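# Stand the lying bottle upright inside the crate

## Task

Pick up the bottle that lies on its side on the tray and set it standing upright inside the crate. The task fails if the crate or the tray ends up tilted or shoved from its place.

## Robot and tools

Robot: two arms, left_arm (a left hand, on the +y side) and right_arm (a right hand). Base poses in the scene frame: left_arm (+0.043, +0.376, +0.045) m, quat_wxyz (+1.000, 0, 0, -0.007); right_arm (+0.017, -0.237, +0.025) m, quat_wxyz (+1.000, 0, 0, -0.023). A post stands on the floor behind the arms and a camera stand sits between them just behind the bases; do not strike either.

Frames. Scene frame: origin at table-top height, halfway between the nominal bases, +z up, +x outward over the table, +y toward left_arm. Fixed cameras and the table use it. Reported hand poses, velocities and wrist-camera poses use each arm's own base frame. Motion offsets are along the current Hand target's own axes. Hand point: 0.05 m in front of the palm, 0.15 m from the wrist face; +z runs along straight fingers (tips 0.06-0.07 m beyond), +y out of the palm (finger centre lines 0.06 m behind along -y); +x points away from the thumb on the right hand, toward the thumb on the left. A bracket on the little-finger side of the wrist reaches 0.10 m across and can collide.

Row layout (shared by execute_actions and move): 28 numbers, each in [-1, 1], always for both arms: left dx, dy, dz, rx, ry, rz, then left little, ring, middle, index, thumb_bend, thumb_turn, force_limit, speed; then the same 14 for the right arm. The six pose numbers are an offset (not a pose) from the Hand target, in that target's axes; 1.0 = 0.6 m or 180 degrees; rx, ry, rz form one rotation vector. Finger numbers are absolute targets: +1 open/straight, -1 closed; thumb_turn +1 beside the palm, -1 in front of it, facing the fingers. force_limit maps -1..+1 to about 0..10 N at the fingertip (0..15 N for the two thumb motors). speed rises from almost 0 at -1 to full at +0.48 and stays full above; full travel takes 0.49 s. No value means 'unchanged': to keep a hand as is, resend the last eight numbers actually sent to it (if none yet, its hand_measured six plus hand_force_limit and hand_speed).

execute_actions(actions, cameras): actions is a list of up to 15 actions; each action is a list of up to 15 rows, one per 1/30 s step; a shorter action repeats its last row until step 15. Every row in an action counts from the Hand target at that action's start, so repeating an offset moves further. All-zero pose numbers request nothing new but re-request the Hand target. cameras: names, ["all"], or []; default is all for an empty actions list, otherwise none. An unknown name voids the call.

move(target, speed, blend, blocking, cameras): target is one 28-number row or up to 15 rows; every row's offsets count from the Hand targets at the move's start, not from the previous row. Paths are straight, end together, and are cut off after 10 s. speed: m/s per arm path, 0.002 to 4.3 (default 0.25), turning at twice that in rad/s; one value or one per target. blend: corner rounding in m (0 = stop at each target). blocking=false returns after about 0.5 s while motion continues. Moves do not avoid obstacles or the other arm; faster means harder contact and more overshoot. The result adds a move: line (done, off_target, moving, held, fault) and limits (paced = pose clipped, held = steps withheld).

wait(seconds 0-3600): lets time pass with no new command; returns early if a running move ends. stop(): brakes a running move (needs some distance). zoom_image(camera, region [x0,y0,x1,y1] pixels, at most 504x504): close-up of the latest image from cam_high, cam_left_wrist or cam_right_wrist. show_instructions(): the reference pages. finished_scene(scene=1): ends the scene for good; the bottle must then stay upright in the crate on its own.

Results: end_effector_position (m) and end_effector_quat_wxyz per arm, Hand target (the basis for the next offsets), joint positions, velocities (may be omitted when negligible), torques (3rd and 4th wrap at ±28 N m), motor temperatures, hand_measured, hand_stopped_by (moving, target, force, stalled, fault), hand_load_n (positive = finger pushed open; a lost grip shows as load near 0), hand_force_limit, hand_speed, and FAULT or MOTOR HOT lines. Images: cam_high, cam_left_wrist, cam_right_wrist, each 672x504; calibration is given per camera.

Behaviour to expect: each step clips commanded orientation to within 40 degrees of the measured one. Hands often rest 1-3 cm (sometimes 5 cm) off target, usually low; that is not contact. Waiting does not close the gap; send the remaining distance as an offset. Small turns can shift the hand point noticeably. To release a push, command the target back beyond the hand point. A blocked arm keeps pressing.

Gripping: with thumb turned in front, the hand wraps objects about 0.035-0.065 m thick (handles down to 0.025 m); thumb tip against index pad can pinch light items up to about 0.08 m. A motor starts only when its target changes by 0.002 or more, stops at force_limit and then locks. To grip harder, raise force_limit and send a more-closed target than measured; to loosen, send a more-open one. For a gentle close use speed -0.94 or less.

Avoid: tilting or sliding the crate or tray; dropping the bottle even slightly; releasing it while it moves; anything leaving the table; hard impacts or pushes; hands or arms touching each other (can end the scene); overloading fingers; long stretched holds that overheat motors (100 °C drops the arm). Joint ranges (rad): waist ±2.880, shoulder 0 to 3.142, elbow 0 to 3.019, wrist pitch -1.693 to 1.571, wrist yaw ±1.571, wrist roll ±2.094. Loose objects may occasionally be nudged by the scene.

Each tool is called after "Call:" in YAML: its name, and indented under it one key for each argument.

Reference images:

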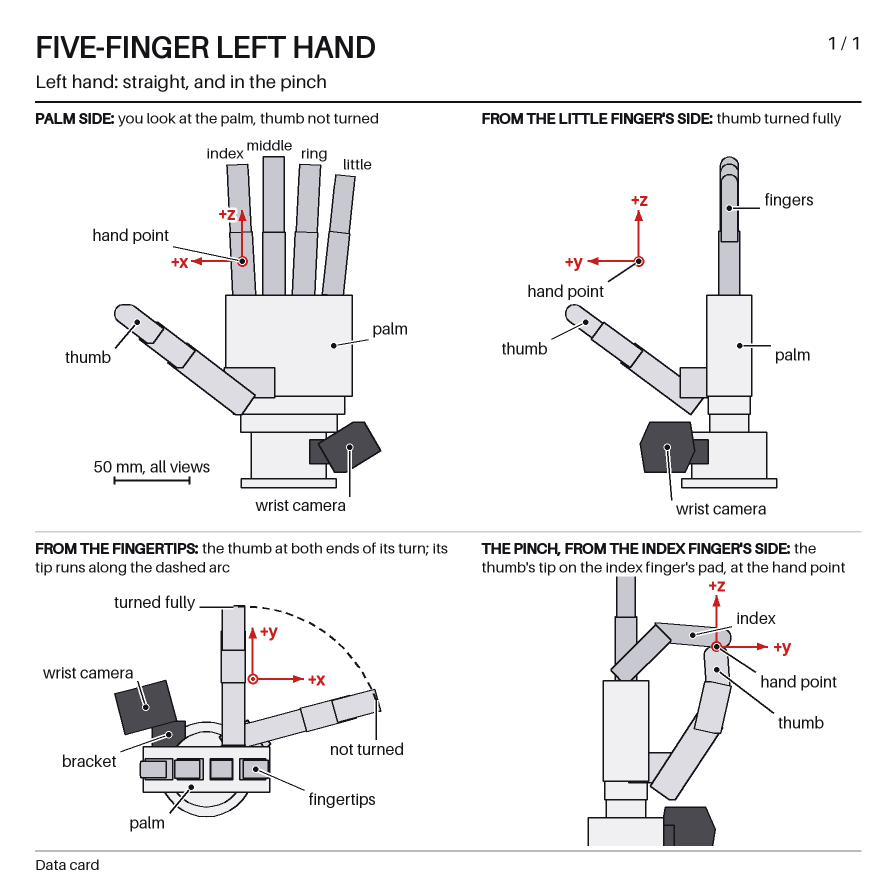

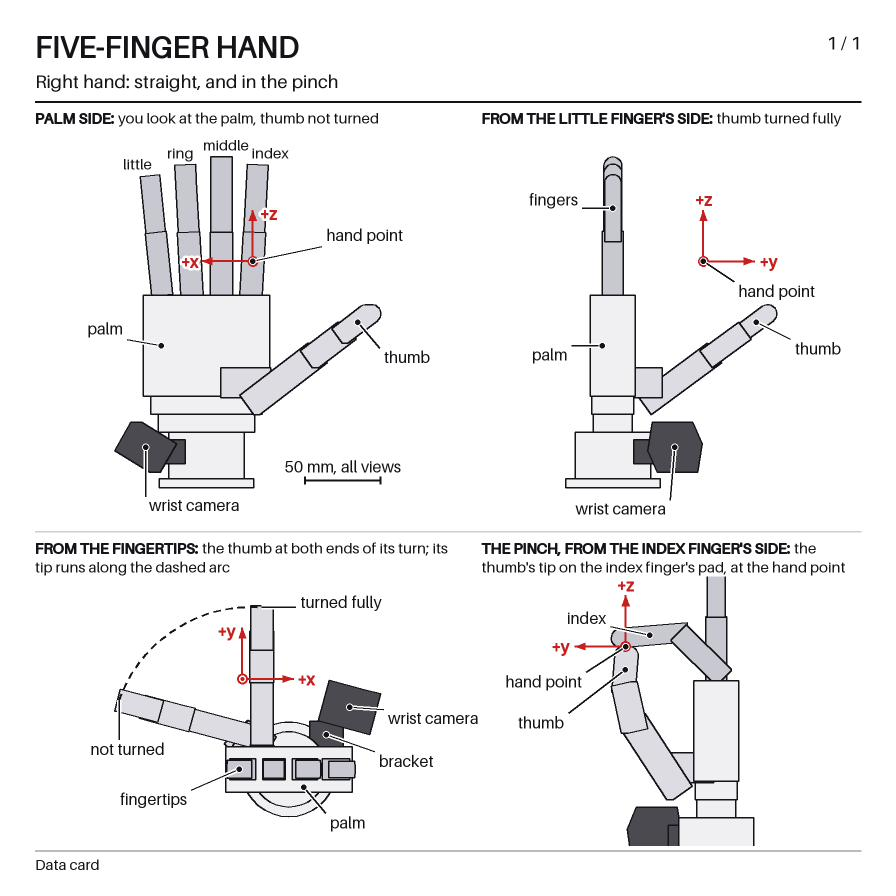

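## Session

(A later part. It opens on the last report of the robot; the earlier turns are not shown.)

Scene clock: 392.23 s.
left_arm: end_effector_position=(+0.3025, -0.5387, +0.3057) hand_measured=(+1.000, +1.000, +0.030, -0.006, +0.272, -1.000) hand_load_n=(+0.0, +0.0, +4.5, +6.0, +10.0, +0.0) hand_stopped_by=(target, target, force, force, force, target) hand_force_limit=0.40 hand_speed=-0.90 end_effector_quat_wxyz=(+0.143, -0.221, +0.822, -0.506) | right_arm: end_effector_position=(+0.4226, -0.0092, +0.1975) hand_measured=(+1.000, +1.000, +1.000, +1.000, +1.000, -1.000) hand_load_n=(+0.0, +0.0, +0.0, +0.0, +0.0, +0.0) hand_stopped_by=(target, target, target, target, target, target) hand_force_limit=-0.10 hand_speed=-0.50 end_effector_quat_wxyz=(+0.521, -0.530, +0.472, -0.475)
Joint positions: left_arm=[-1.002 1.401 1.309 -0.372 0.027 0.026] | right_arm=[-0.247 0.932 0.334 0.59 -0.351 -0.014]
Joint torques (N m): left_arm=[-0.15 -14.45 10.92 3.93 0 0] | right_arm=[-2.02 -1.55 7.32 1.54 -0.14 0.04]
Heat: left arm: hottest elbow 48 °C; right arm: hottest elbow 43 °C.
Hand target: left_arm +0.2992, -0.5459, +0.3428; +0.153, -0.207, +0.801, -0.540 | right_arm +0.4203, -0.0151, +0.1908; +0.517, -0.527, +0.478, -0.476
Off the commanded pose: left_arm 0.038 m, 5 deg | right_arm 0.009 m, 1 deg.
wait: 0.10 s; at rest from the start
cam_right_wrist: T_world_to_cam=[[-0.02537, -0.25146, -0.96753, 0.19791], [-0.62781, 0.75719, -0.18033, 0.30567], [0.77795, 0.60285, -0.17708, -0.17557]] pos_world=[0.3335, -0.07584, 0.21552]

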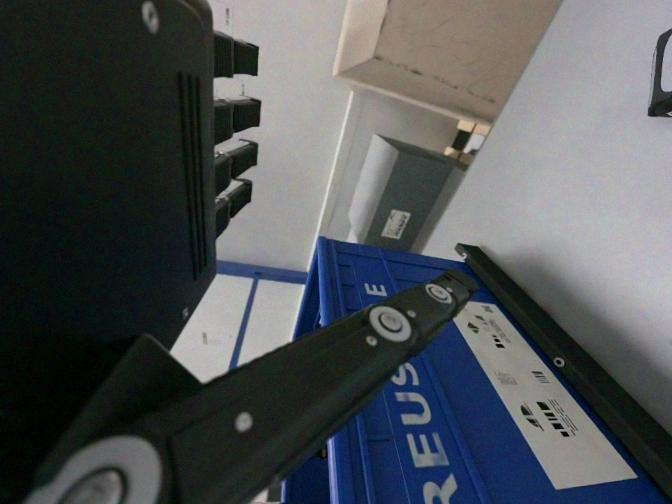

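Call:
move:
  target: [0.0158,-0.0182,-0.0090,0.0035,-0.0052,0.0128, 1,1,-0.15,-0.15,0.05,-1,0.4,-0.9, 0,0,0,0,0,0,1,1,1,1,1,-1,-0.1,-0.5]
  speed: 0.03
  cameras: ["cam_left_wrist","cam_high"]

Call:
zoom_image:
  camera: "cam_left_wrist"
  region: [0, 100, 360, 352]

Scene clock: 394.80 s.
left_arm: end_effector_position=(+0.2944, -0.5428, +0.3069) hand_measured=(+1.000, +1.000, +0.030, -0.006, +0.272, -1.000) hand_load_n=(+0.0, +0.0, +4.5, +6.0, +10.5, -0.5) hand_stopped_by=(target, target, force, force, force, target) hand_force_limit=0.40 hand_speed=-0.90 end_effector_quat_wxyz=(+0.161, -0.209, +0.824, -0.502) | right_arm: end_effector_position=(+0.4226, -0.0092, +0.1975) hand_measured=(+1.000, +1.000, +1.000, +1.000, +1.000, -1.000) hand_load_n=(+0.0, +0.0, +0.0, +0.0, +0.0, +0.0) hand_stopped_by=(target, target, target, target, target, target) hand_force_limit=-0.10 hand_speed=-0.50 end_effector_quat_wxyz=(+0.521, -0.530, +0.472, -0.475)
Joint positions: left_arm=[-1.034 1.397 1.309 -0.372 -0.018 0.052] | right_arm=[-0.247 0.932 0.334 0.59 -0.351 -0.014]
Joint torques (N m): left_arm=[-0.5 -15.62 12.05 2.71 -0.03 -0.02] | right_arm=[-1.9 -1.55 7.36 1.52 -0.13 0.01]
Heat: left arm: hottest elbow 48 °C; right arm: hottest elbow 43 °C.
Hand target: left_arm +0.2902, -0.5499, +0.3548; +0.171, -0.195, +0.801, -0.539 | right_arm +0.4203, -0.0151, +0.1908; +0.517, -0.527, +0.478, -0.476
Off the commanded pose: left_arm 0.049 m, 5 deg | right_arm 0.009 m, 1 deg.
move: off_target (left_arm)
cam_left_wrist: T_world_to_cam=[[-0.07937, -0.48806, 0.8692, -0.51386], [-0.99661, 0.05772, -0.0586, 0.34905], [-0.02157, -0.8709, -0.49099, -0.19921]] pos_world=[0.30279, -0.44444, 0.36929]
Images, in order (width x height): cam_high 672x504, cam_left_wrist 672x504.

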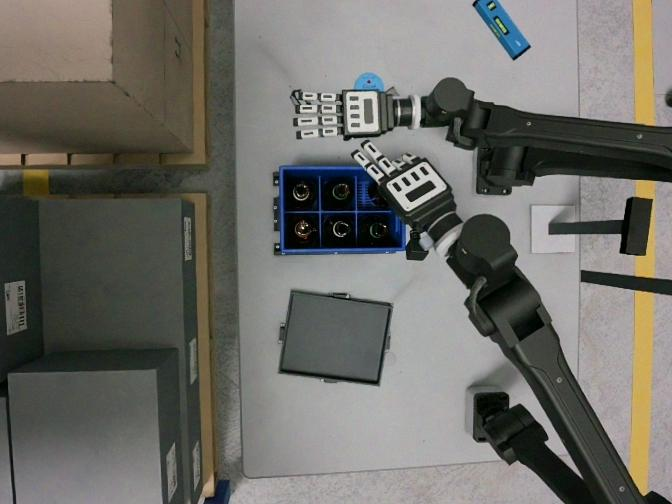

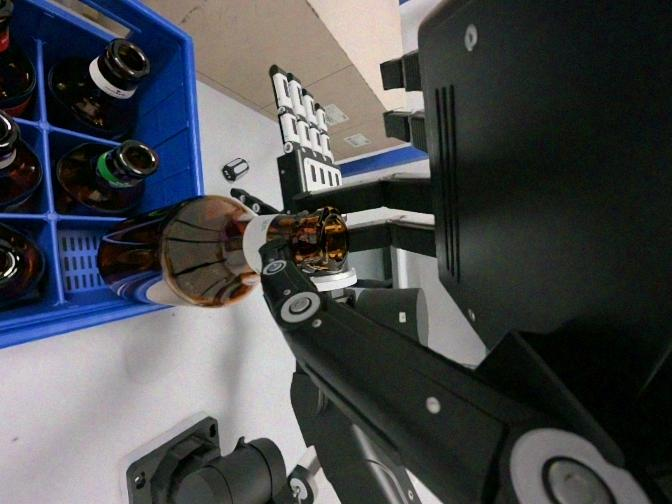

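Scaled by 1.400 from the camera's image (finer frame: 960x720).

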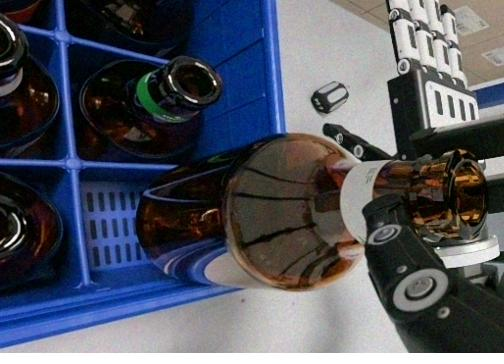

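Call:
move:
  target: [0.0003,0.0302,0.0182,0,0,0, 1,1,-0.15,-0.15,0.05,-1,0.4,-0.9, 0,0,0,0,0,0,1,1,1,1,1,-1,-0.1,-0.5]
  speed: 0.03
  cameras: ["cam_left_wrist"]

Call:
zoom_image:
  camera: "cam_left_wrist"
  region: [0, 100, 360, 352]

Scene clock: 397.70 s.
left_arm: end_effector_position=(+0.2949, -0.5434, +0.2994) hand_measured=(+1.000, +1.000, +0.030, -0.006, +0.272, -1.000) hand_load_n=(+0.0, +0.0, +4.0, +6.0, +10.0, -0.5) hand_stopped_by=(target, target, force, force, force, target) hand_force_limit=0.40 hand_speed=-0.90 end_effector_quat_wxyz=(+0.162, -0.207, +0.821, -0.506) | right_arm: end_effector_position=(+0.4226, -0.0092, +0.1975) hand_measured=(+1.000, +1.000, +1.000, +1.000, +1.000, -1.000) hand_load_n=(+0.0, +0.0, +0.0, +0.0, +0.0, +0.0) hand_stopped_by=(target, target, target, target, target, target) hand_force_limit=-0.10 hand_speed=-0.50 end_effector_quat_wxyz=(+0.521, -0.530, +0.472, -0.475)
Joint positions: left_arm=[-1.034 1.397 1.283 -0.336 -0.018 0.053] | right_arm=[-0.247 0.932 0.334 0.59 -0.351 -0.014]
Joint torques (N m): left_arm=[0.03 -13.68 10.89 3.82 0.03 -0.04] | right_arm=[-1.96 -1.26 7.32 1.48 -0.13 0.03]
Heat: left arm: hottest elbow 48 °C; right arm: hottest elbow 43 °C.
Hand target: left_arm +0.2930, -0.5524, +0.3337; +0.171, -0.195, +0.801, -0.539 | right_arm +0.4203, -0.0151, +0.1908; +0.517, -0.527, +0.478, -0.476
Off the commanded pose: left_arm 0.036 m, 5 deg | right_arm 0.009 m, 1 deg.
move: off_target (left_arm)
cam_left_wrist: T_world_to_cam=[[-0.08492, -0.48085, 0.87268, -0.50309], [-0.99621, 0.05777, -0.0651, 0.35103], [-0.01911, -0.8749, -0.48393, -0.20853]] pos_world=[0.30299, -0.44464, 0.36098]

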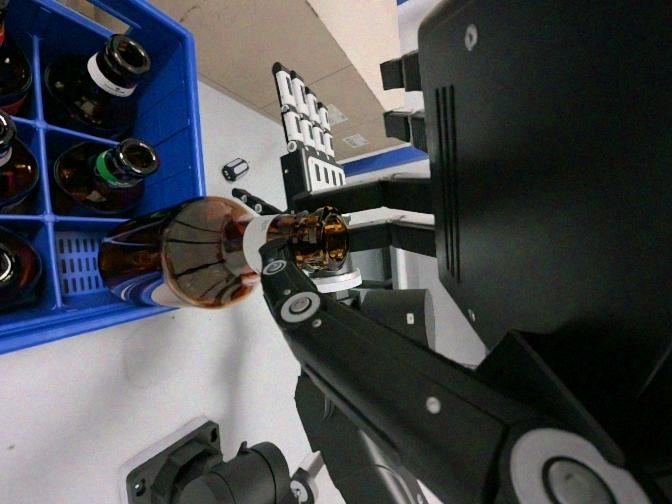

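Scaled by 1.400 from the camera's image (finer frame: 960x720).

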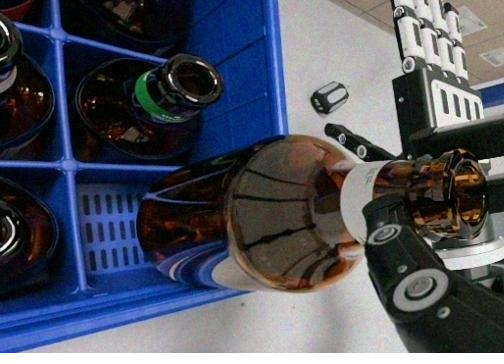

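Call:
move:
  target: [0.0021, 0.031, 0.012, 0, 0, 0, 1, 1, -0.15, -0.15, 0.05, -1, 0.4, -0.9, 0, 0, 0, 0, 0, 0, 1, 1, 1, 1, 1, -1, -0.1, -0.5]
  speed: 0.04
  cameras: ["cam_left_wrist", "cam_high"]

Scene clock: 400.13 s.
left_arm: end_effector_position=(+0.2943, -0.5425, +0.2837) hand_measured=(+1.000, +1.000, +0.030, -0.006, +0.272, -1.000) hand_load_n=(+0.0, +0.0, +4.0, +6.0, +10.5, -0.5) hand_stopped_by=(target, target, force, force, force, target) hand_force_limit=0.40 hand_speed=-0.90 end_effector_quat_wxyz=(+0.163, -0.207, +0.819, -0.509) | right_arm: end_effector_position=(+0.4226, -0.0092, +0.1975) hand_measured=(+1.000, +1.000, +1.000, +1.000, +1.000, -1.000) hand_load_n=(+0.0, +0.0, +0.0, +0.0, +0.0, +0.0) hand_stopped_by=(target, target, target, target, target, target) hand_force_limit=-0.10 hand_speed=-0.50 end_effector_quat_wxyz=(+0.521, -0.530, +0.472, -0.475)
Joint positions: left_arm=[-1.034 1.397 1.237 -0.283 -0.018 0.053] | right_arm=[-0.247 0.932 0.334 0.59 -0.351 -0.014]
Joint torques (N m): left_arm=[-0.38 -13.27 10.97 3.63 0.11 0.02] | right_arm=[-1.96 -1.44 7.31 1.54 -0.13 0.03]
Heat: left arm: hottest elbow 48 °C; right arm: hottest elbow 43 °C.
Hand target: left_arm +0.2931, -0.5525, +0.3139; +0.171, -0.195, +0.801, -0.539 | right_arm +0.4203, -0.0151, +0.1908; +0.517, -0.527, +0.478, -0.476
Off the commanded pose: left_arm 0.032 m, 4 deg | right_arm 0.009 m, 1 deg.
move: off_target (left_arm)
cam_left_wrist: T_world_to_cam=[[-0.08829, -0.47508, 0.8755, -0.48565], [-0.99595, 0.05731, -0.06933, 0.35026], [-0.01724, -0.87808, -0.47821, -0.21916]] pos_world=[0.30219, -0.44324, 0.34467]
Images, in order (width x height): cam_high 672x504, cam_left_wrist 672x504.

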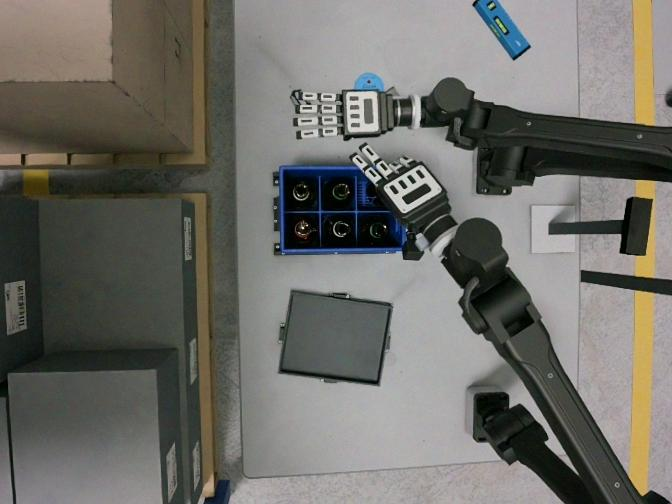

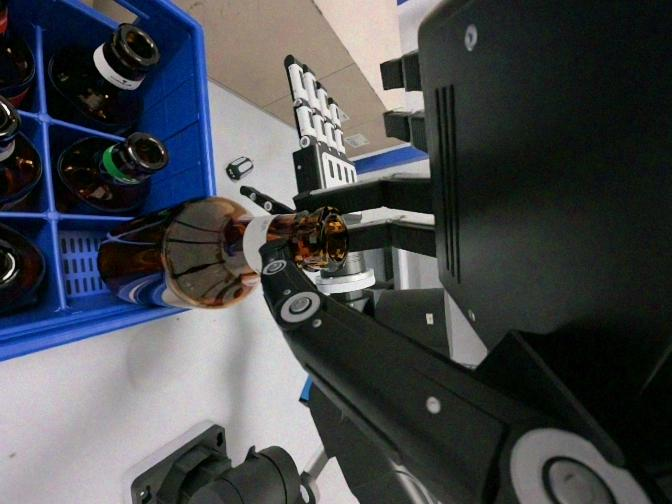

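Call:
zoom_image:
  camera: "cam_left_wrist"
  region: [0, 130, 360, 400]

Scaled by 1.400 from the camera's image (finer frame: 960x720).

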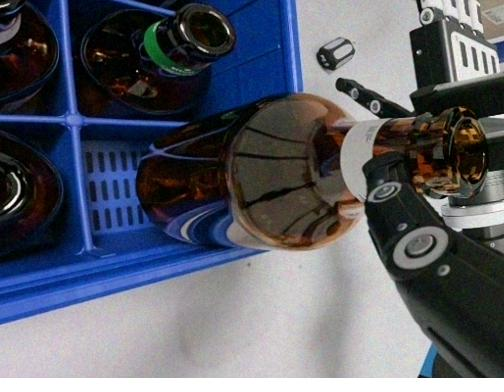

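Call:
move:
  target: [0.0012, 0.0298, 0.0152, -0.0057, 0.0005, -0.0002, 1, 1, -0.15, -0.15, 0.05, -1, 0.4, -0.9, 0, 0, 0, 0, 0, 0, 1, 1, 1, 1, 1, -1, -0.1, -0.5]
  speed: 0.04
  cameras: ["cam_left_wrist"]

Scene clock: 402.67 s.
left_arm: end_effector_position=(+0.2944, -0.5427, +0.2688) hand_measured=(+1.000, +1.000, +0.030, -0.006, +0.272, -1.000) hand_load_n=(+0.0, +0.0, +4.5, +6.0, +10.5, -0.5) hand_stopped_by=(target, target, force, force, force, target) hand_force_limit=0.40 hand_speed=-0.90 end_effector_quat_wxyz=(+0.162, -0.208, +0.822, -0.506) | right_arm: end_effector_position=(+0.4226, -0.0092, +0.1975) hand_measured=(+1.000, +1.000, +1.000, +1.000, +1.000, -1.000) hand_load_n=(+0.0, +0.0, +0.0, +0.0, +0.0, +0.0) hand_stopped_by=(target, target, target, target, target, target) hand_force_limit=-0.10 hand_speed=-0.50 end_effector_quat_wxyz=(+0.521, -0.530, +0.472, -0.475)
Joint positions: left_arm=[-1.034 1.407 1.214 -0.259 -0.018 0.053] | right_arm=[-0.247 0.932 0.334 0.59 -0.351 -0.014]
Joint torques (N m): left_arm=[0.03 -12.81 10.99 3.67 0.06 -0.04] | right_arm=[-1.9 -1.61 7.38 1.52 -0.13 0.02]
Heat: left arm: hottest elbow 48 °C; right arm: hottest elbow 43 °C.
Hand target: left_arm +0.2946, -0.5540, +0.2940; +0.169, -0.196, +0.806, -0.532 | right_arm +0.4203, -0.0151, +0.1908; +0.517, -0.527, +0.478, -0.476
Off the commanded pose: left_arm 0.028 m, 4 deg | right_arm 0.009 m, 1 deg.
move: off_target (left_arm)
cam_left_wrist: T_world_to_cam=[[-0.08404, -0.48227, 0.87198, -0.47693], [-0.99627, 0.0578, -0.06405, 0.34829], [-0.01951, -0.87411, -0.48533, -0.22171]] pos_world=[0.30259, -0.44394, 0.33058]

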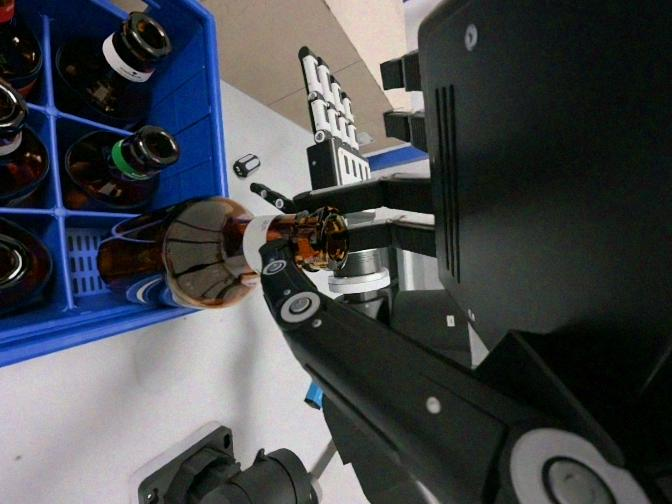

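Call:
move:
  target: [0.0022, 0.045, 0.022, -0.003, 0, 0, 1, 1, -0.15, -0.15, 0.05, -1, 0.4, -0.9, 0, 0, 0, 0, 0, 0, 1, 1, 1, 1, 1, -1, -0.1, -0.5]
  speed: 0.05
  cameras: ["cam_left_wrist"]

Scene clock: 404.33 s.
left_arm: end_effector_position=(+0.2950, -0.5437, +0.2384) hand_measured=(+1.000, +1.000, +0.030, -0.006, +0.272, -1.000) hand_load_n=(+0.0, +0.0, +4.5, +6.0, +10.5, +0.0) hand_stopped_by=(target, target, force, force, force, target) hand_force_limit=0.40 hand_speed=-0.90 end_effector_quat_wxyz=(+0.161, -0.208, +0.824, -0.501) | right_arm: end_effector_position=(+0.4226, -0.0092, +0.1975) hand_measured=(+1.000, +1.000, +1.000, +1.000, +1.000, -1.000) hand_load_n=(+0.0, +0.0, +0.0, +0.0, +0.0, +0.0) hand_stopped_by=(target, target, target, target, target, target) hand_force_limit=-0.10 hand_speed=-0.50 end_effector_quat_wxyz=(+0.521, -0.530, +0.472, -0.475)
Joint positions: left_arm=[-1.034 1.432 1.164 -0.194 -0.018 0.053] | right_arm=[-0.247 0.932 0.334 0.59 -0.351 -0.014]
Joint torques (N m): left_arm=[-0.32 -13.57 10.86 3.58 0.17 0.03] | right_arm=[-1.96 -1.55 7.34 1.52 -0.13 0.02]
Heat: left arm: hottest elbow 48 °C; right arm: hottest elbow 43 °C.
Hand target: left_arm +0.2961, -0.5555, +0.2639; +0.168, -0.197, +0.809, -0.529 | right_arm +0.4203, -0.0151, +0.1908; +0.517, -0.527, +0.478, -0.476
Off the commanded pose: left_arm 0.028 m, 4 deg | right_arm 0.009 m, 1 deg.
move: off_target (left_arm)
cam_left_wrist: T_world_to_cam=[[-0.07945, -0.48992, 0.86814, -0.45547], [-0.99659, 0.05832, -0.05829, 0.34599], [-0.02207, -0.86981, -0.49289, -0.23247]] pos_world=[0.30349, -0.44554, 0.301]

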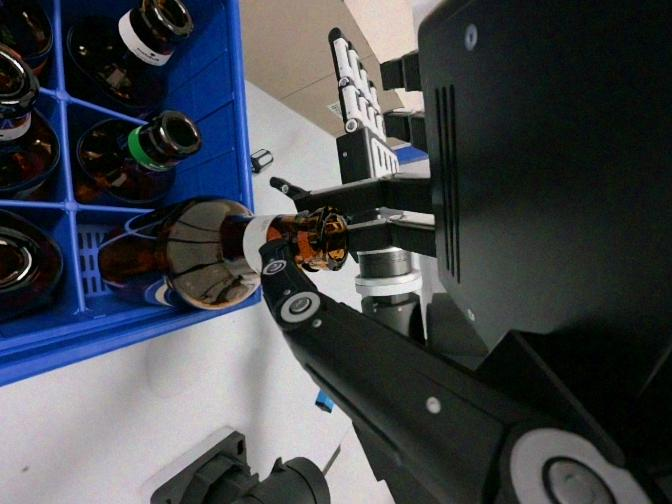

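Call:
zoom_image:
  camera: "cam_left_wrist"
  region: [40, 160, 280, 340]

Scaled by 2.100 from the camera's image (finer frame: 960x720).

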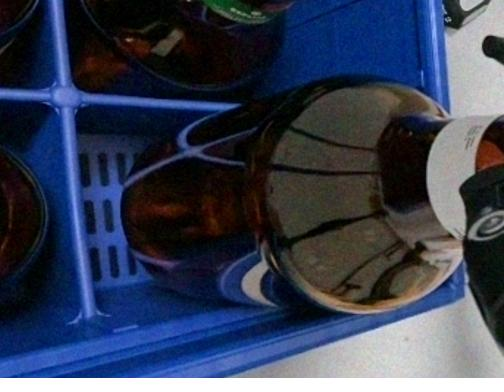

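Call:
zoom_image:
  camera: "cam_left_wrist"
  region: [70, 250, 270, 350]

Scaled by 2.520 from the camera's image (finer frame: 960x720).

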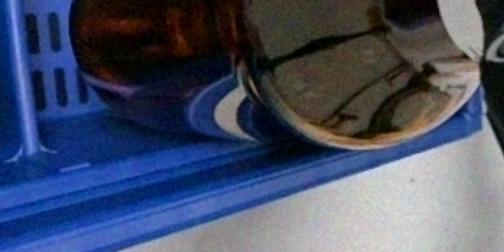

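Call:
move:
  target: [-0.0034, 0.0215, 0.0142, 0, 0, 0, 1, 1, -0.15, -0.15, 0.05, -1, 0.4, -0.9, 0, 0, 0, 0, 0, 0, 1, 1, 1, 1, 1, -1, -0.1, -0.5]
  speed: 0.04
  cameras: ["cam_left_wrist"]

Scene clock: 407.10 s.
left_arm: end_effector_position=(+0.2959, -0.5459, +0.2230) hand_measured=(+1.000, +1.000, +0.030, -0.006, +0.272, -1.000) hand_load_n=(+0.0, +0.0, +4.0, +6.0, +10.5, +0.0) hand_stopped_by=(target, target, force, force, force, target) hand_force_limit=0.40 hand_speed=-0.90 end_effector_quat_wxyz=(+0.160, -0.207, +0.825, -0.501) | right_arm: end_effector_position=(+0.4226, -0.0092, +0.1975) hand_measured=(+1.000, +1.000, +1.000, +1.000, +1.000, -1.000) hand_load_n=(-0.5, +0.0, +0.0, +0.0, +0.0, +0.0) hand_stopped_by=(target, target, target, target, target, target) hand_force_limit=-0.10 hand_speed=-0.50 end_effector_quat_wxyz=(+0.521, -0.530, +0.472, -0.475)
Joint positions: left_arm=[-1.034 1.45 1.141 -0.154 -0.016 0.055] | right_arm=[-0.247 0.932 0.334 0.59 -0.351 -0.014]
Joint torques (N m): left_arm=[0.79 -13.57 10.69 3.67 0.27 -0.01] | right_arm=[-1.85 -1.61 7.35 1.58 -0.13 0.03]
Heat: left arm: hottest elbow 48 °C; right arm: hottest elbow 43 °C.
Hand target: left_arm +0.3001, -0.5565, +0.2489; +0.168, -0.197, +0.809, -0.529 | right_arm +0.4203, -0.0151, +0.1908; +0.517, -0.527, +0.478, -0.476
Off the commanded pose: left_arm 0.028 m, 4 deg | right_arm 0.009 m, 1 deg.
move: off_target (left_arm)
cam_left_wrist: T_world_to_cam=[[-0.0804, -0.49032, 0.86783, -0.44294], [-0.99646, 0.06101, -0.05785, 0.34746], [-0.02458, -0.8694, -0.49349, -0.24093]] pos_world=[0.30469, -0.44784, 0.2856]

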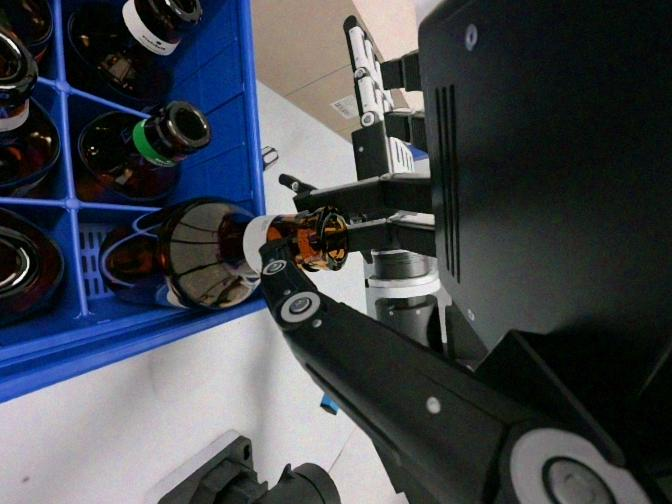

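Call:
zoom_image:
  camera: "cam_left_wrist"
  region: [40, 180, 280, 340]

Scaled by 2.100 from the camera's image (finer frame: 960x720).

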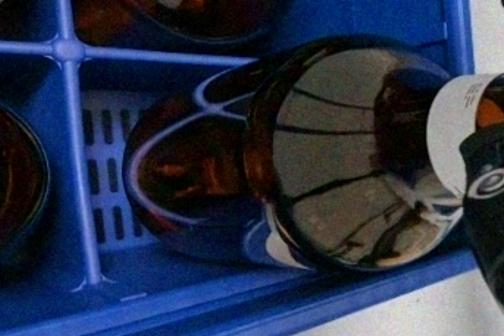

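Call:
zoom_image:
  camera: "cam_left_wrist"
  region: [200, 160, 300, 320]

Call:
zoom_image:
  camera: "cam_left_wrist"
  region: [60, 180, 180, 300]

Scaled by 3.150 from the camera's image (finer frame: 960x720).

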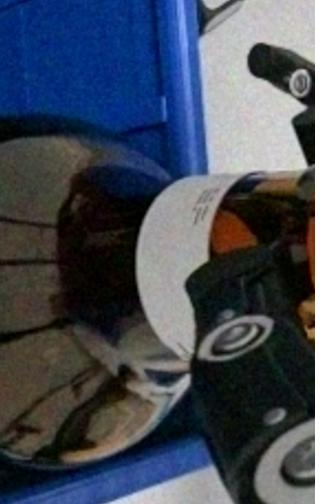

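Scaled by 4.200 from the camera's image (finer frame: 960x720).

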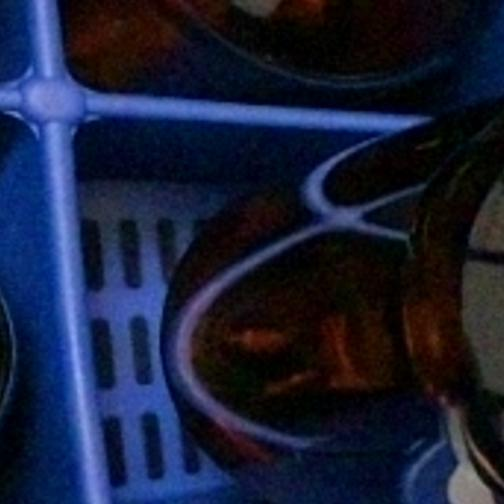

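Call:
move:
  target: [-0.0028, 0.0101, -0.002, 0, 0, 0, 1, 1, -0.15, -0.15, 0.05, -1, 0.4, -0.9, 0, 0, 0, 0, 0, 0, 1, 1, 1, 1, 1, -1, -0.1, -0.5]
  speed: 0.04
  cameras: ["cam_left_wrist"]

Scene clock: 410.23 s.
left_arm: end_effector_position=(+0.2942, -0.5437, +0.2158) hand_measured=(+1.000, +1.000, +0.030, -0.006, +0.272, -1.000) hand_load_n=(+0.0, +0.0, +4.5, +6.0, +10.5, -0.5) hand_stopped_by=(target, target, force, force, force, target) hand_force_limit=0.40 hand_speed=-0.90 end_effector_quat_wxyz=(+0.159, -0.205, +0.826, -0.500) | right_arm: end_effector_position=(+0.4226, -0.0092, +0.1975) hand_measured=(+1.000, +1.000, +1.000, +1.000, +1.000, -1.000) hand_load_n=(+0.0, +0.0, +0.0, +0.0, +0.5, +0.0) hand_stopped_by=(target, target, target, target, target, target) hand_force_limit=-0.10 hand_speed=-0.50 end_effector_quat_wxyz=(+0.521, -0.530, +0.472, -0.475)
Joint positions: left_arm=[-1.034 1.45 1.124 -0.139 -0.013 0.058] | right_arm=[-0.247 0.932 0.334 0.59 -0.351 -0.014]
Joint torques (N m): left_arm=[1.08 -14.39 10.48 3.59 0.28 -0.01] | right_arm=[-1.96 -1.49 7.35 1.57 -0.13 0.03]
Heat: left arm: hottest elbow 47 °C; right arm: hottest elbow 43 °C.
Hand target: left_arm +0.3002, -0.5525, +0.2438; +0.168, -0.197, +0.809, -0.529 | right_arm +0.4203, -0.0151, +0.1908; +0.517, -0.527, +0.478, -0.476
Off the commanded pose: left_arm 0.030 m, 4 deg | right_arm 0.009 m, 1 deg.
move: off_target (left_arm)
cam_left_wrist: T_world_to_cam=[[-0.08221, -0.49328, 0.86598, -0.43643], [-0.99621, 0.06543, -0.0573, 0.3473], [-0.02839, -0.86741, -0.49679, -0.23961]] pos_world=[0.3033, -0.44584, 0.27881]

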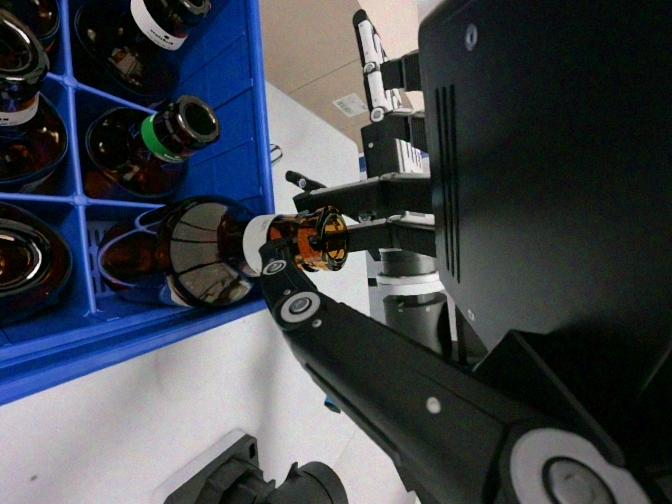

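Call:
zoom_image:
  camera: "cam_left_wrist"
  region: [60, 180, 180, 300]

Call:
zoom_image:
  camera: "cam_left_wrist"
  region: [170, 160, 290, 320]

Scaled by 4.200 from the camera's image (finer frame: 960x720).

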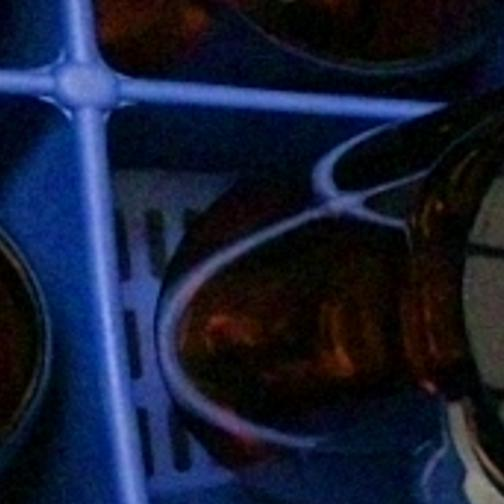

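Scaled by 3.150 from the camera's image (finer frame: 960x720).

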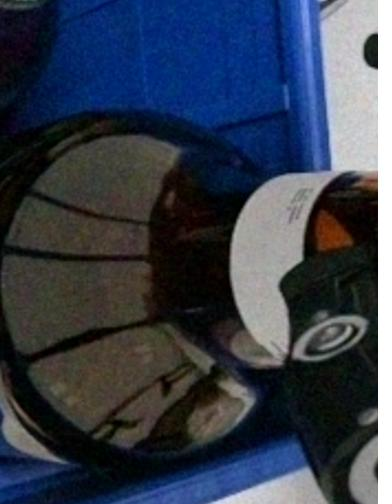

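Call:
move:
  target: [-0.0015, 0.0240, 0.0078, 0, 0, 0, 1, 1, -0.15, -0.15, 0.05, -1, 0.4, -0.9, 0, 0, 0, 0, 0, 0, 1, 1, 1, 1, 1, -1, -0.1, -0.5]
  speed: 0.03
  cameras: ["cam_left_wrist"]

Scene clock: 412.07 s.
left_arm: end_effector_position=(+0.2928, -0.5423, +0.2070) hand_measured=(+1.000, +1.000, +0.030, -0.006, +0.272, -1.000) hand_load_n=(+0.0, +0.0, +4.5, +6.0, +10.5, -0.5) hand_stopped_by=(target, target, force, force, force, target) hand_force_limit=0.40 hand_speed=-0.90 end_effector_quat_wxyz=(+0.160, -0.203, +0.824, -0.504) | right_arm: end_effector_position=(+0.4226, -0.0092, +0.1975) hand_measured=(+1.000, +1.000, +1.000, +1.000, +1.000, -1.000) hand_load_n=(+0.0, +0.0, +0.0, +0.0, +0.0, +0.0) hand_stopped_by=(target, target, target, target, target, target) hand_force_limit=-0.10 hand_speed=-0.50 end_effector_quat_wxyz=(+0.521, -0.530, +0.472, -0.475)
Joint positions: left_arm=[-1.034 1.451 1.094 -0.099 -0.01 0.061] | right_arm=[-0.247 0.932 0.334 0.59 -0.351 -0.014]
Joint torques (N m): left_arm=[1.96 -12.75 10.32 3.47 0.28 0.04] | right_arm=[-2.02 -1.49 7.35 1.47 -0.15 0.03]
Heat: left arm: hottest elbow 47 °C; right arm: hottest elbow 43 °C.
Hand target: left_arm +0.3012, -0.5505, +0.2288; +0.168, -0.197, +0.809, -0.528 | right_arm +0.4203, -0.0151, +0.1908; +0.517, -0.527, +0.478, -0.476
Off the commanded pose: left_arm 0.025 m, 3 deg | right_arm 0.009 m, 1 deg.
move: off_target (left_arm)
cam_left_wrist: T_world_to_cam=[[-0.08953, -0.48573, 0.86951, -0.42267], [-0.99556, 0.06919, -0.06386, 0.34858], [-0.02915, -0.87137, -0.48976, -0.2462]] pos_world=[0.30201, -0.44395, 0.2692]

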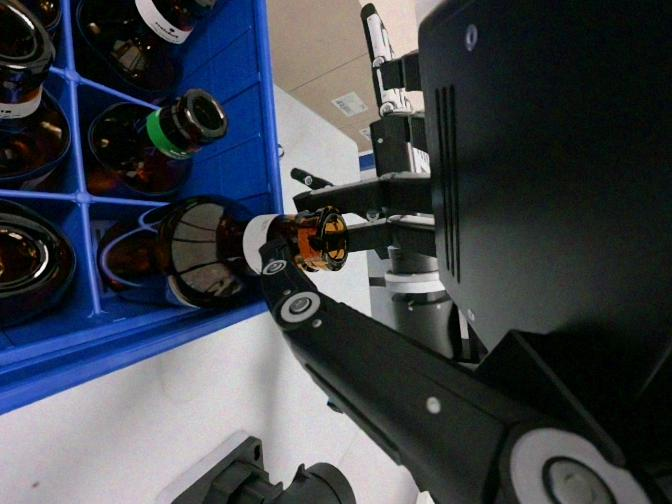

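Call:
move:
  target: [-0.0058, -0.0009, 0.0032, 0, 0, 0, 1, 1, -0.15, -0.15, 0.05, -1, 0.4, -0.9, 0, 0, 0, 0, 0, 0, 1, 1, 1, 1, 1, -1, -0.1, -0.5]
  speed: 0.03
  cameras: ["cam_left_wrist"]

Scene clock: 413.17 s.
left_arm: end_effector_position=(+0.2937, -0.5421, +0.2042) hand_measured=(+1.000, +1.000, +0.030, -0.006, +0.272, -1.000) hand_load_n=(+0.0, +0.0, +4.5, +6.0, +10.5, +0.0) hand_stopped_by=(target, target, force, force, force, target) hand_force_limit=0.40 hand_speed=-0.90 end_effector_quat_wxyz=(+0.158, -0.202, +0.826, -0.503) | right_arm: end_effector_position=(+0.4226, -0.0092, +0.1975) hand_measured=(+1.000, +1.000, +1.000, +1.000, +1.000, -1.000) hand_load_n=(+0.0, +0.0, +0.0, -0.5, +0.0, +0.0) hand_stopped_by=(target, target, target, target, target, target) hand_force_limit=-0.10 hand_speed=-0.50 end_effector_quat_wxyz=(+0.521, -0.530, +0.472, -0.475)
Joint positions: left_arm=[-1.031 1.456 1.094 -0.098 -0.003 0.063] | right_arm=[-0.247 0.932 0.334 0.59 -0.351 -0.014]
Joint torques (N m): left_arm=[1.32 -13.04 10.69 3.44 0.28 0.03] | right_arm=[-1.9 -1.38 7.38 1.51 -0.13 0.03]
Heat: left arm: hottest elbow 47 °C; right arm: hottest elbow 43 °C.
Hand target: left_arm +0.3051, -0.5505, +0.2289; +0.168, -0.197, +0.809, -0.529 | right_arm +0.4203, -0.0151, +0.1908; +0.517, -0.527, +0.478, -0.476
Off the commanded pose: left_arm 0.028 m, 4 deg | right_arm 0.009 m, 1 deg.
move: off_target (left_arm)
cam_left_wrist: T_world_to_cam=[[-0.0885, -0.48832, 0.86817, -0.42152], [-0.9955, 0.07306, -0.06038, 0.3507], [-0.03394, -0.8696, -0.49258, -0.24448]] pos_world=[0.30352, -0.44406, 0.2667]

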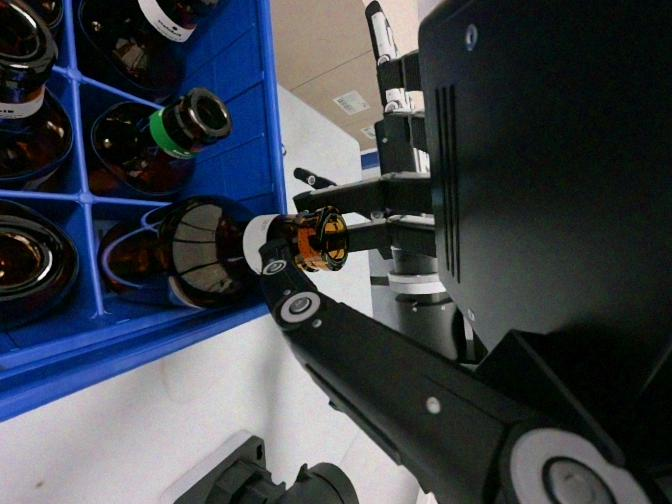

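Call:
zoom_image:
  camera: "cam_left_wrist"
  region: [60, 180, 180, 300]

Call:
zoom_image:
  camera: "cam_left_wrist"
  region: [150, 160, 310, 340]

Scaled by 4.200 from the camera's image (finer frame: 960x720).

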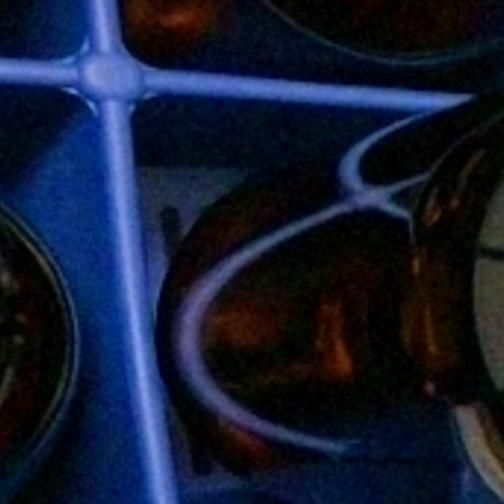

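Scaled by 2.800 from the camera's image (finer frame: 960x720).

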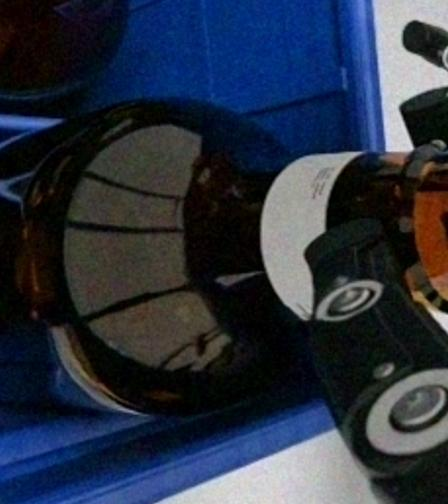

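Call:
move:
  target: [0.0007, 0.0305, 0.0137, 0, 0, 0, 1, 1, -0.15, -0.15, 0.05, -1, 0.4, -0.9, 0, 0, 0, 0, 0, 0, 1, 1, 1, 1, 1, -1, -0.1, -0.5]
  speed: 0.03
  cameras: ["cam_left_wrist"]

Scene clock: 416.33 s.
left_arm: end_effector_position=(+0.2945, -0.5432, +0.1857) hand_measured=(+1.000, +1.000, +0.030, -0.006, +0.272, -1.000) hand_load_n=(+0.0, +0.0, +4.5, +6.0, +10.0, -0.5) hand_stopped_by=(target, target, force, force, force, target) hand_force_limit=0.40 hand_speed=-0.90 end_effector_quat_wxyz=(+0.157, -0.201, +0.825, -0.504) | right_arm: end_effector_position=(+0.4226, -0.0092, +0.1975) hand_measured=(+1.000, +1.000, +1.000, +1.000, +1.000, -1.000) hand_load_n=(+0.0, +0.0, +0.0, -0.5, +0.5, +0.0) hand_stopped_by=(target, target, target, target, target, target) hand_force_limit=-0.10 hand_speed=-0.50 end_effector_quat_wxyz=(+0.521, -0.530, +0.472, -0.475)
Joint positions: left_arm=[-1.03 1.478 1.064 -0.045 -0.001 0.063] | right_arm=[-0.247 0.932 0.334 0.59 -0.351 -0.014]
Joint torques (N m): left_arm=[1.79 -13.04 10.26 3.6 0.18 0.02] | right_arm=[-1.9 -1.55 7.36 1.5 -0.14 0.03]
Heat: left arm: hottest elbow 47 °C; right arm: hottest elbow 43 °C.
Hand target: left_arm +0.3061, -0.5505, +0.2089; +0.168, -0.197, +0.809, -0.529 | right_arm +0.4203, -0.0151, +0.1908; +0.517, -0.527, +0.478, -0.476
Off the commanded pose: left_arm 0.027 m, 4 deg | right_arm 0.009 m, 1 deg.
move: off_target (left_arm)
cam_left_wrist: T_world_to_cam=[[-0.08916, -0.4865, 0.86912, -0.40501], [-0.99542, 0.07388, -0.06076, 0.35089], [-0.03464, -0.87055, -0.49085, -0.25512]] pos_world=[0.30433, -0.44506, 0.2481]

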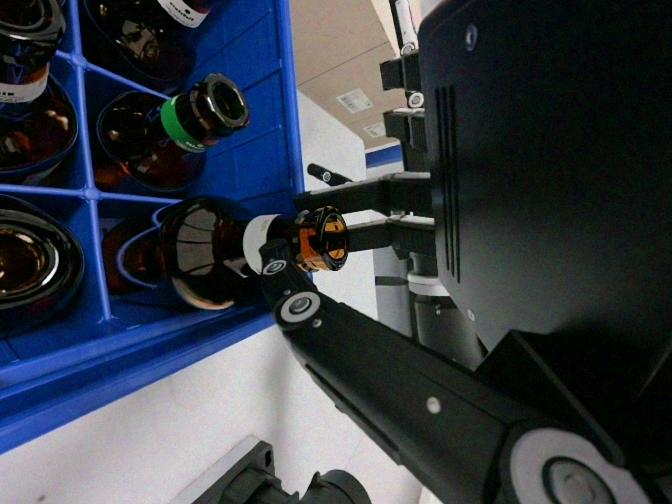

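Call:
move:
  target: [-0.0004, 0.0311, 0.0116, 0, 0, 0, 1, 1, -0.15, -0.15, 0.05, -1, 0.4, -0.9, 0, 0, 0, 0, 0, 0, 1, 1, 1, 1, 1, -1, -0.1, -0.5]
  speed: 0.03
  cameras: ["cam_left_wrist"]

Scene clock: 421.03 s.
left_arm: end_effector_position=(+0.2953, -0.5415, +0.1662) hand_measured=(+1.000, +1.000, +0.030, -0.006, +0.272, -1.000) hand_load_n=(-0.5, -0.5, +4.5, +6.0, +10.5, +0.0) hand_stopped_by=(target, target, force, force, force, target) hand_force_limit=0.40 hand_speed=-0.90 end_effector_quat_wxyz=(+0.157, -0.202, +0.825, -0.504) | right_arm: end_effector_position=(+0.4226, -0.0092, +0.1975) hand_measured=(+1.000, +1.000, +1.000, +1.000, +1.000, -1.000) hand_load_n=(+0.0, +0.0, +0.0, +0.0, +0.0, +0.0) hand_stopped_by=(target, target, target, target, target, target) hand_force_limit=-0.10 hand_speed=-0.50 end_effector_quat_wxyz=(+0.521, -0.530, +0.472, -0.475)
Joint positions: left_arm=[-1.026 1.499 1.03 0.01 0.002 0.064] | right_arm=[-0.247 0.932 0.334 0.59 -0.351 -0.014]
Joint torques (N m): left_arm=[0.73 -13.04 9.94 3.54 0.29 0.02] | right_arm=[-1.96 -1.55 7.36 1.5 -0.13 0.01]
Heat: left arm: hottest elbow 46 °C; right arm: hottest elbow 43 °C.
Hand target: left_arm +0.3071, -0.5490, +0.1888; +0.168, -0.197, +0.809, -0.528 | right_arm +0.4203, -0.0151, +0.1908; +0.517, -0.527, +0.478, -0.476
Off the commanded pose: left_arm 0.027 m, 4 deg | right_arm 0.009 m, 1 deg.
move: off_target (left_arm)
cam_left_wrist: T_world_to_cam=[[-0.08857, -0.48616, 0.86937, -0.38711], [-0.99547, 0.07356, -0.06028, 0.35012], [-0.03464, -0.87077, -0.49047, -0.26334]] pos_world=[0.30512, -0.44326, 0.22849]

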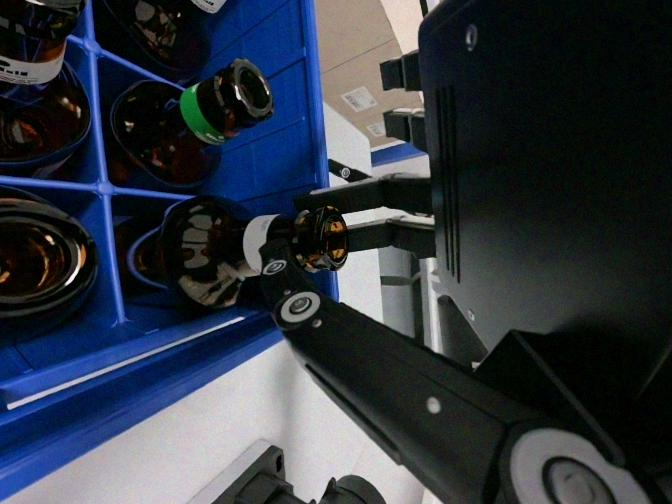

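Call:
move:
  target: [0.0016, 0.0301, 0.0136, 0, 0, 0, 1, 1, -0.15, -0.15, 0.05, -1, 0.4, -0.9, 0, 0, 0, 0, 0, 0, 1, 1, 1, 1, 1, -1, -0.1, -0.5]
  speed: 0.03
  cameras: ["cam_left_wrist", "cam_high"]

Scene clock: 422.53 s.
left_arm: end_effector_position=(+0.2955, -0.5417, +0.1472) hand_measured=(+1.000, +1.000, +0.030, -0.006, +0.272, -1.000) hand_load_n=(+0.0, +0.0, +4.5, +6.0, +10.0, +0.0) hand_stopped_by=(target, target, force, force, force, target) hand_force_limit=0.40 hand_speed=-0.90 end_effector_quat_wxyz=(+0.157, -0.202, +0.825, -0.504) | right_arm: end_effector_position=(+0.4226, -0.0092, +0.1975) hand_measured=(+1.000, +1.000, +1.000, +1.000, +1.000, -1.000) hand_load_n=(+0.0, +0.0, +0.0, +0.0, +0.5, +0.0) hand_stopped_by=(target, target, target, target, target, target) hand_force_limit=-0.10 hand_speed=-0.50 end_effector_quat_wxyz=(+0.521, -0.530, +0.472, -0.475)
Joint positions: left_arm=[-1.026 1.524 1.002 0.065 0.003 0.064] | right_arm=[-0.247 0.932 0.334 0.59 -0.351 -0.014]
Joint torques (N m): left_arm=[1.38 -13.74 9.84 3.37 0.28 0.01] | right_arm=[-1.85 -1.55 7.34 1.55 -0.14 0.04]
Heat: left arm: hottest elbow 46 °C; right arm: hottest elbow 43 °C.
Hand target: left_arm +0.3076, -0.5495, +0.1693; +0.168, -0.197, +0.809, -0.529 | right_arm +0.4203, -0.0151, +0.1908; +0.517, -0.527, +0.478, -0.476
Off the commanded pose: left_arm 0.026 m, 4 deg | right_arm 0.009 m, 1 deg.
move: off_target (left_arm)
cam_left_wrist: T_world_to_cam=[[-0.08897, -0.4851, 0.86992, -0.3701], [-0.99543, 0.07377, -0.06067, 0.34945], [-0.03474, -0.87134, -0.48945, -0.27331]] pos_world=[0.30543, -0.44346, 0.20939]
Images, in order (width x height): cam_high 672x504, cam_left_wrist 672x504.

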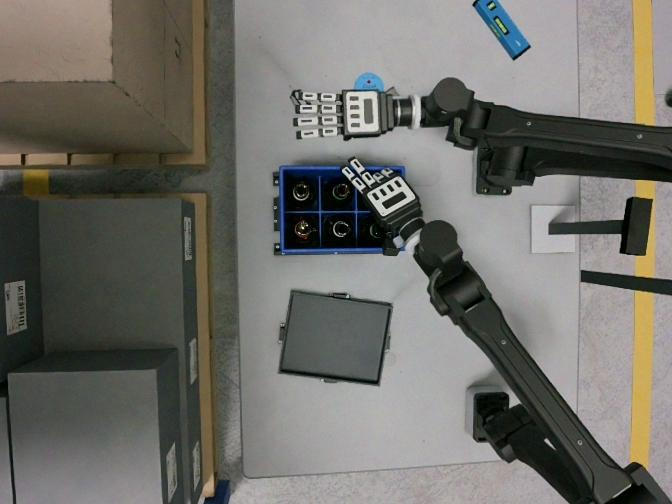

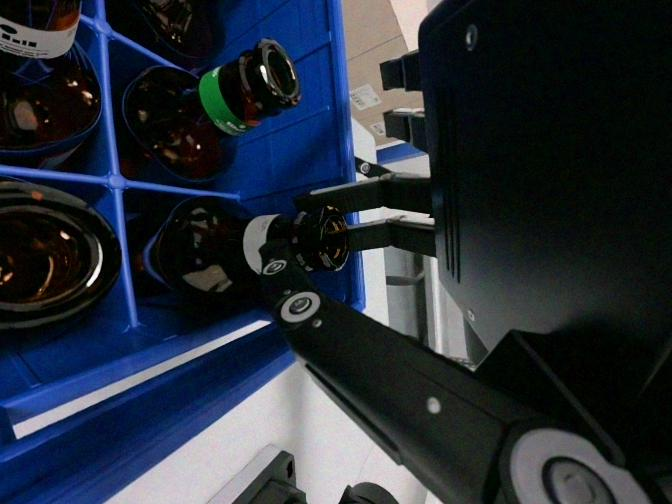

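Call:
zoom_image:
  camera: "cam_left_wrist"
  region: [240, 140, 450, 320]

Call:
zoom_image:
  camera: "cam_high"
  region: [260, 140, 440, 270]

Scaled by 2.400 from the camera's image (finer frame: 960x720).

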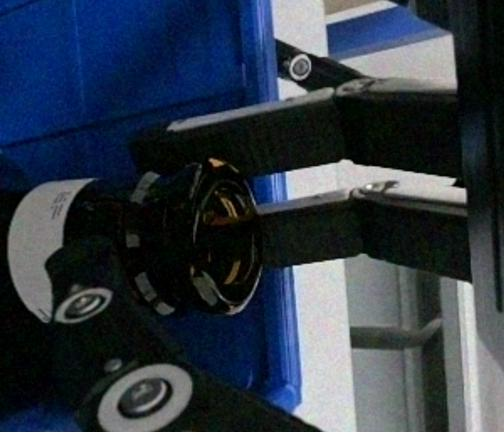

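Scaled by 2.800 from the camera's image (finer frame: 960x720).

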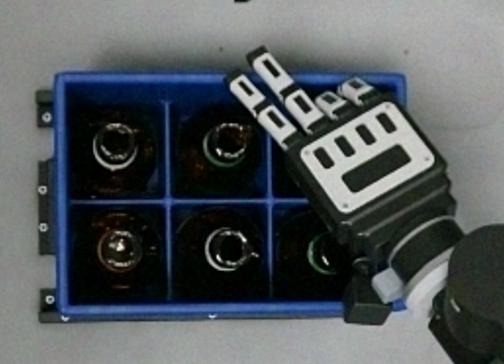

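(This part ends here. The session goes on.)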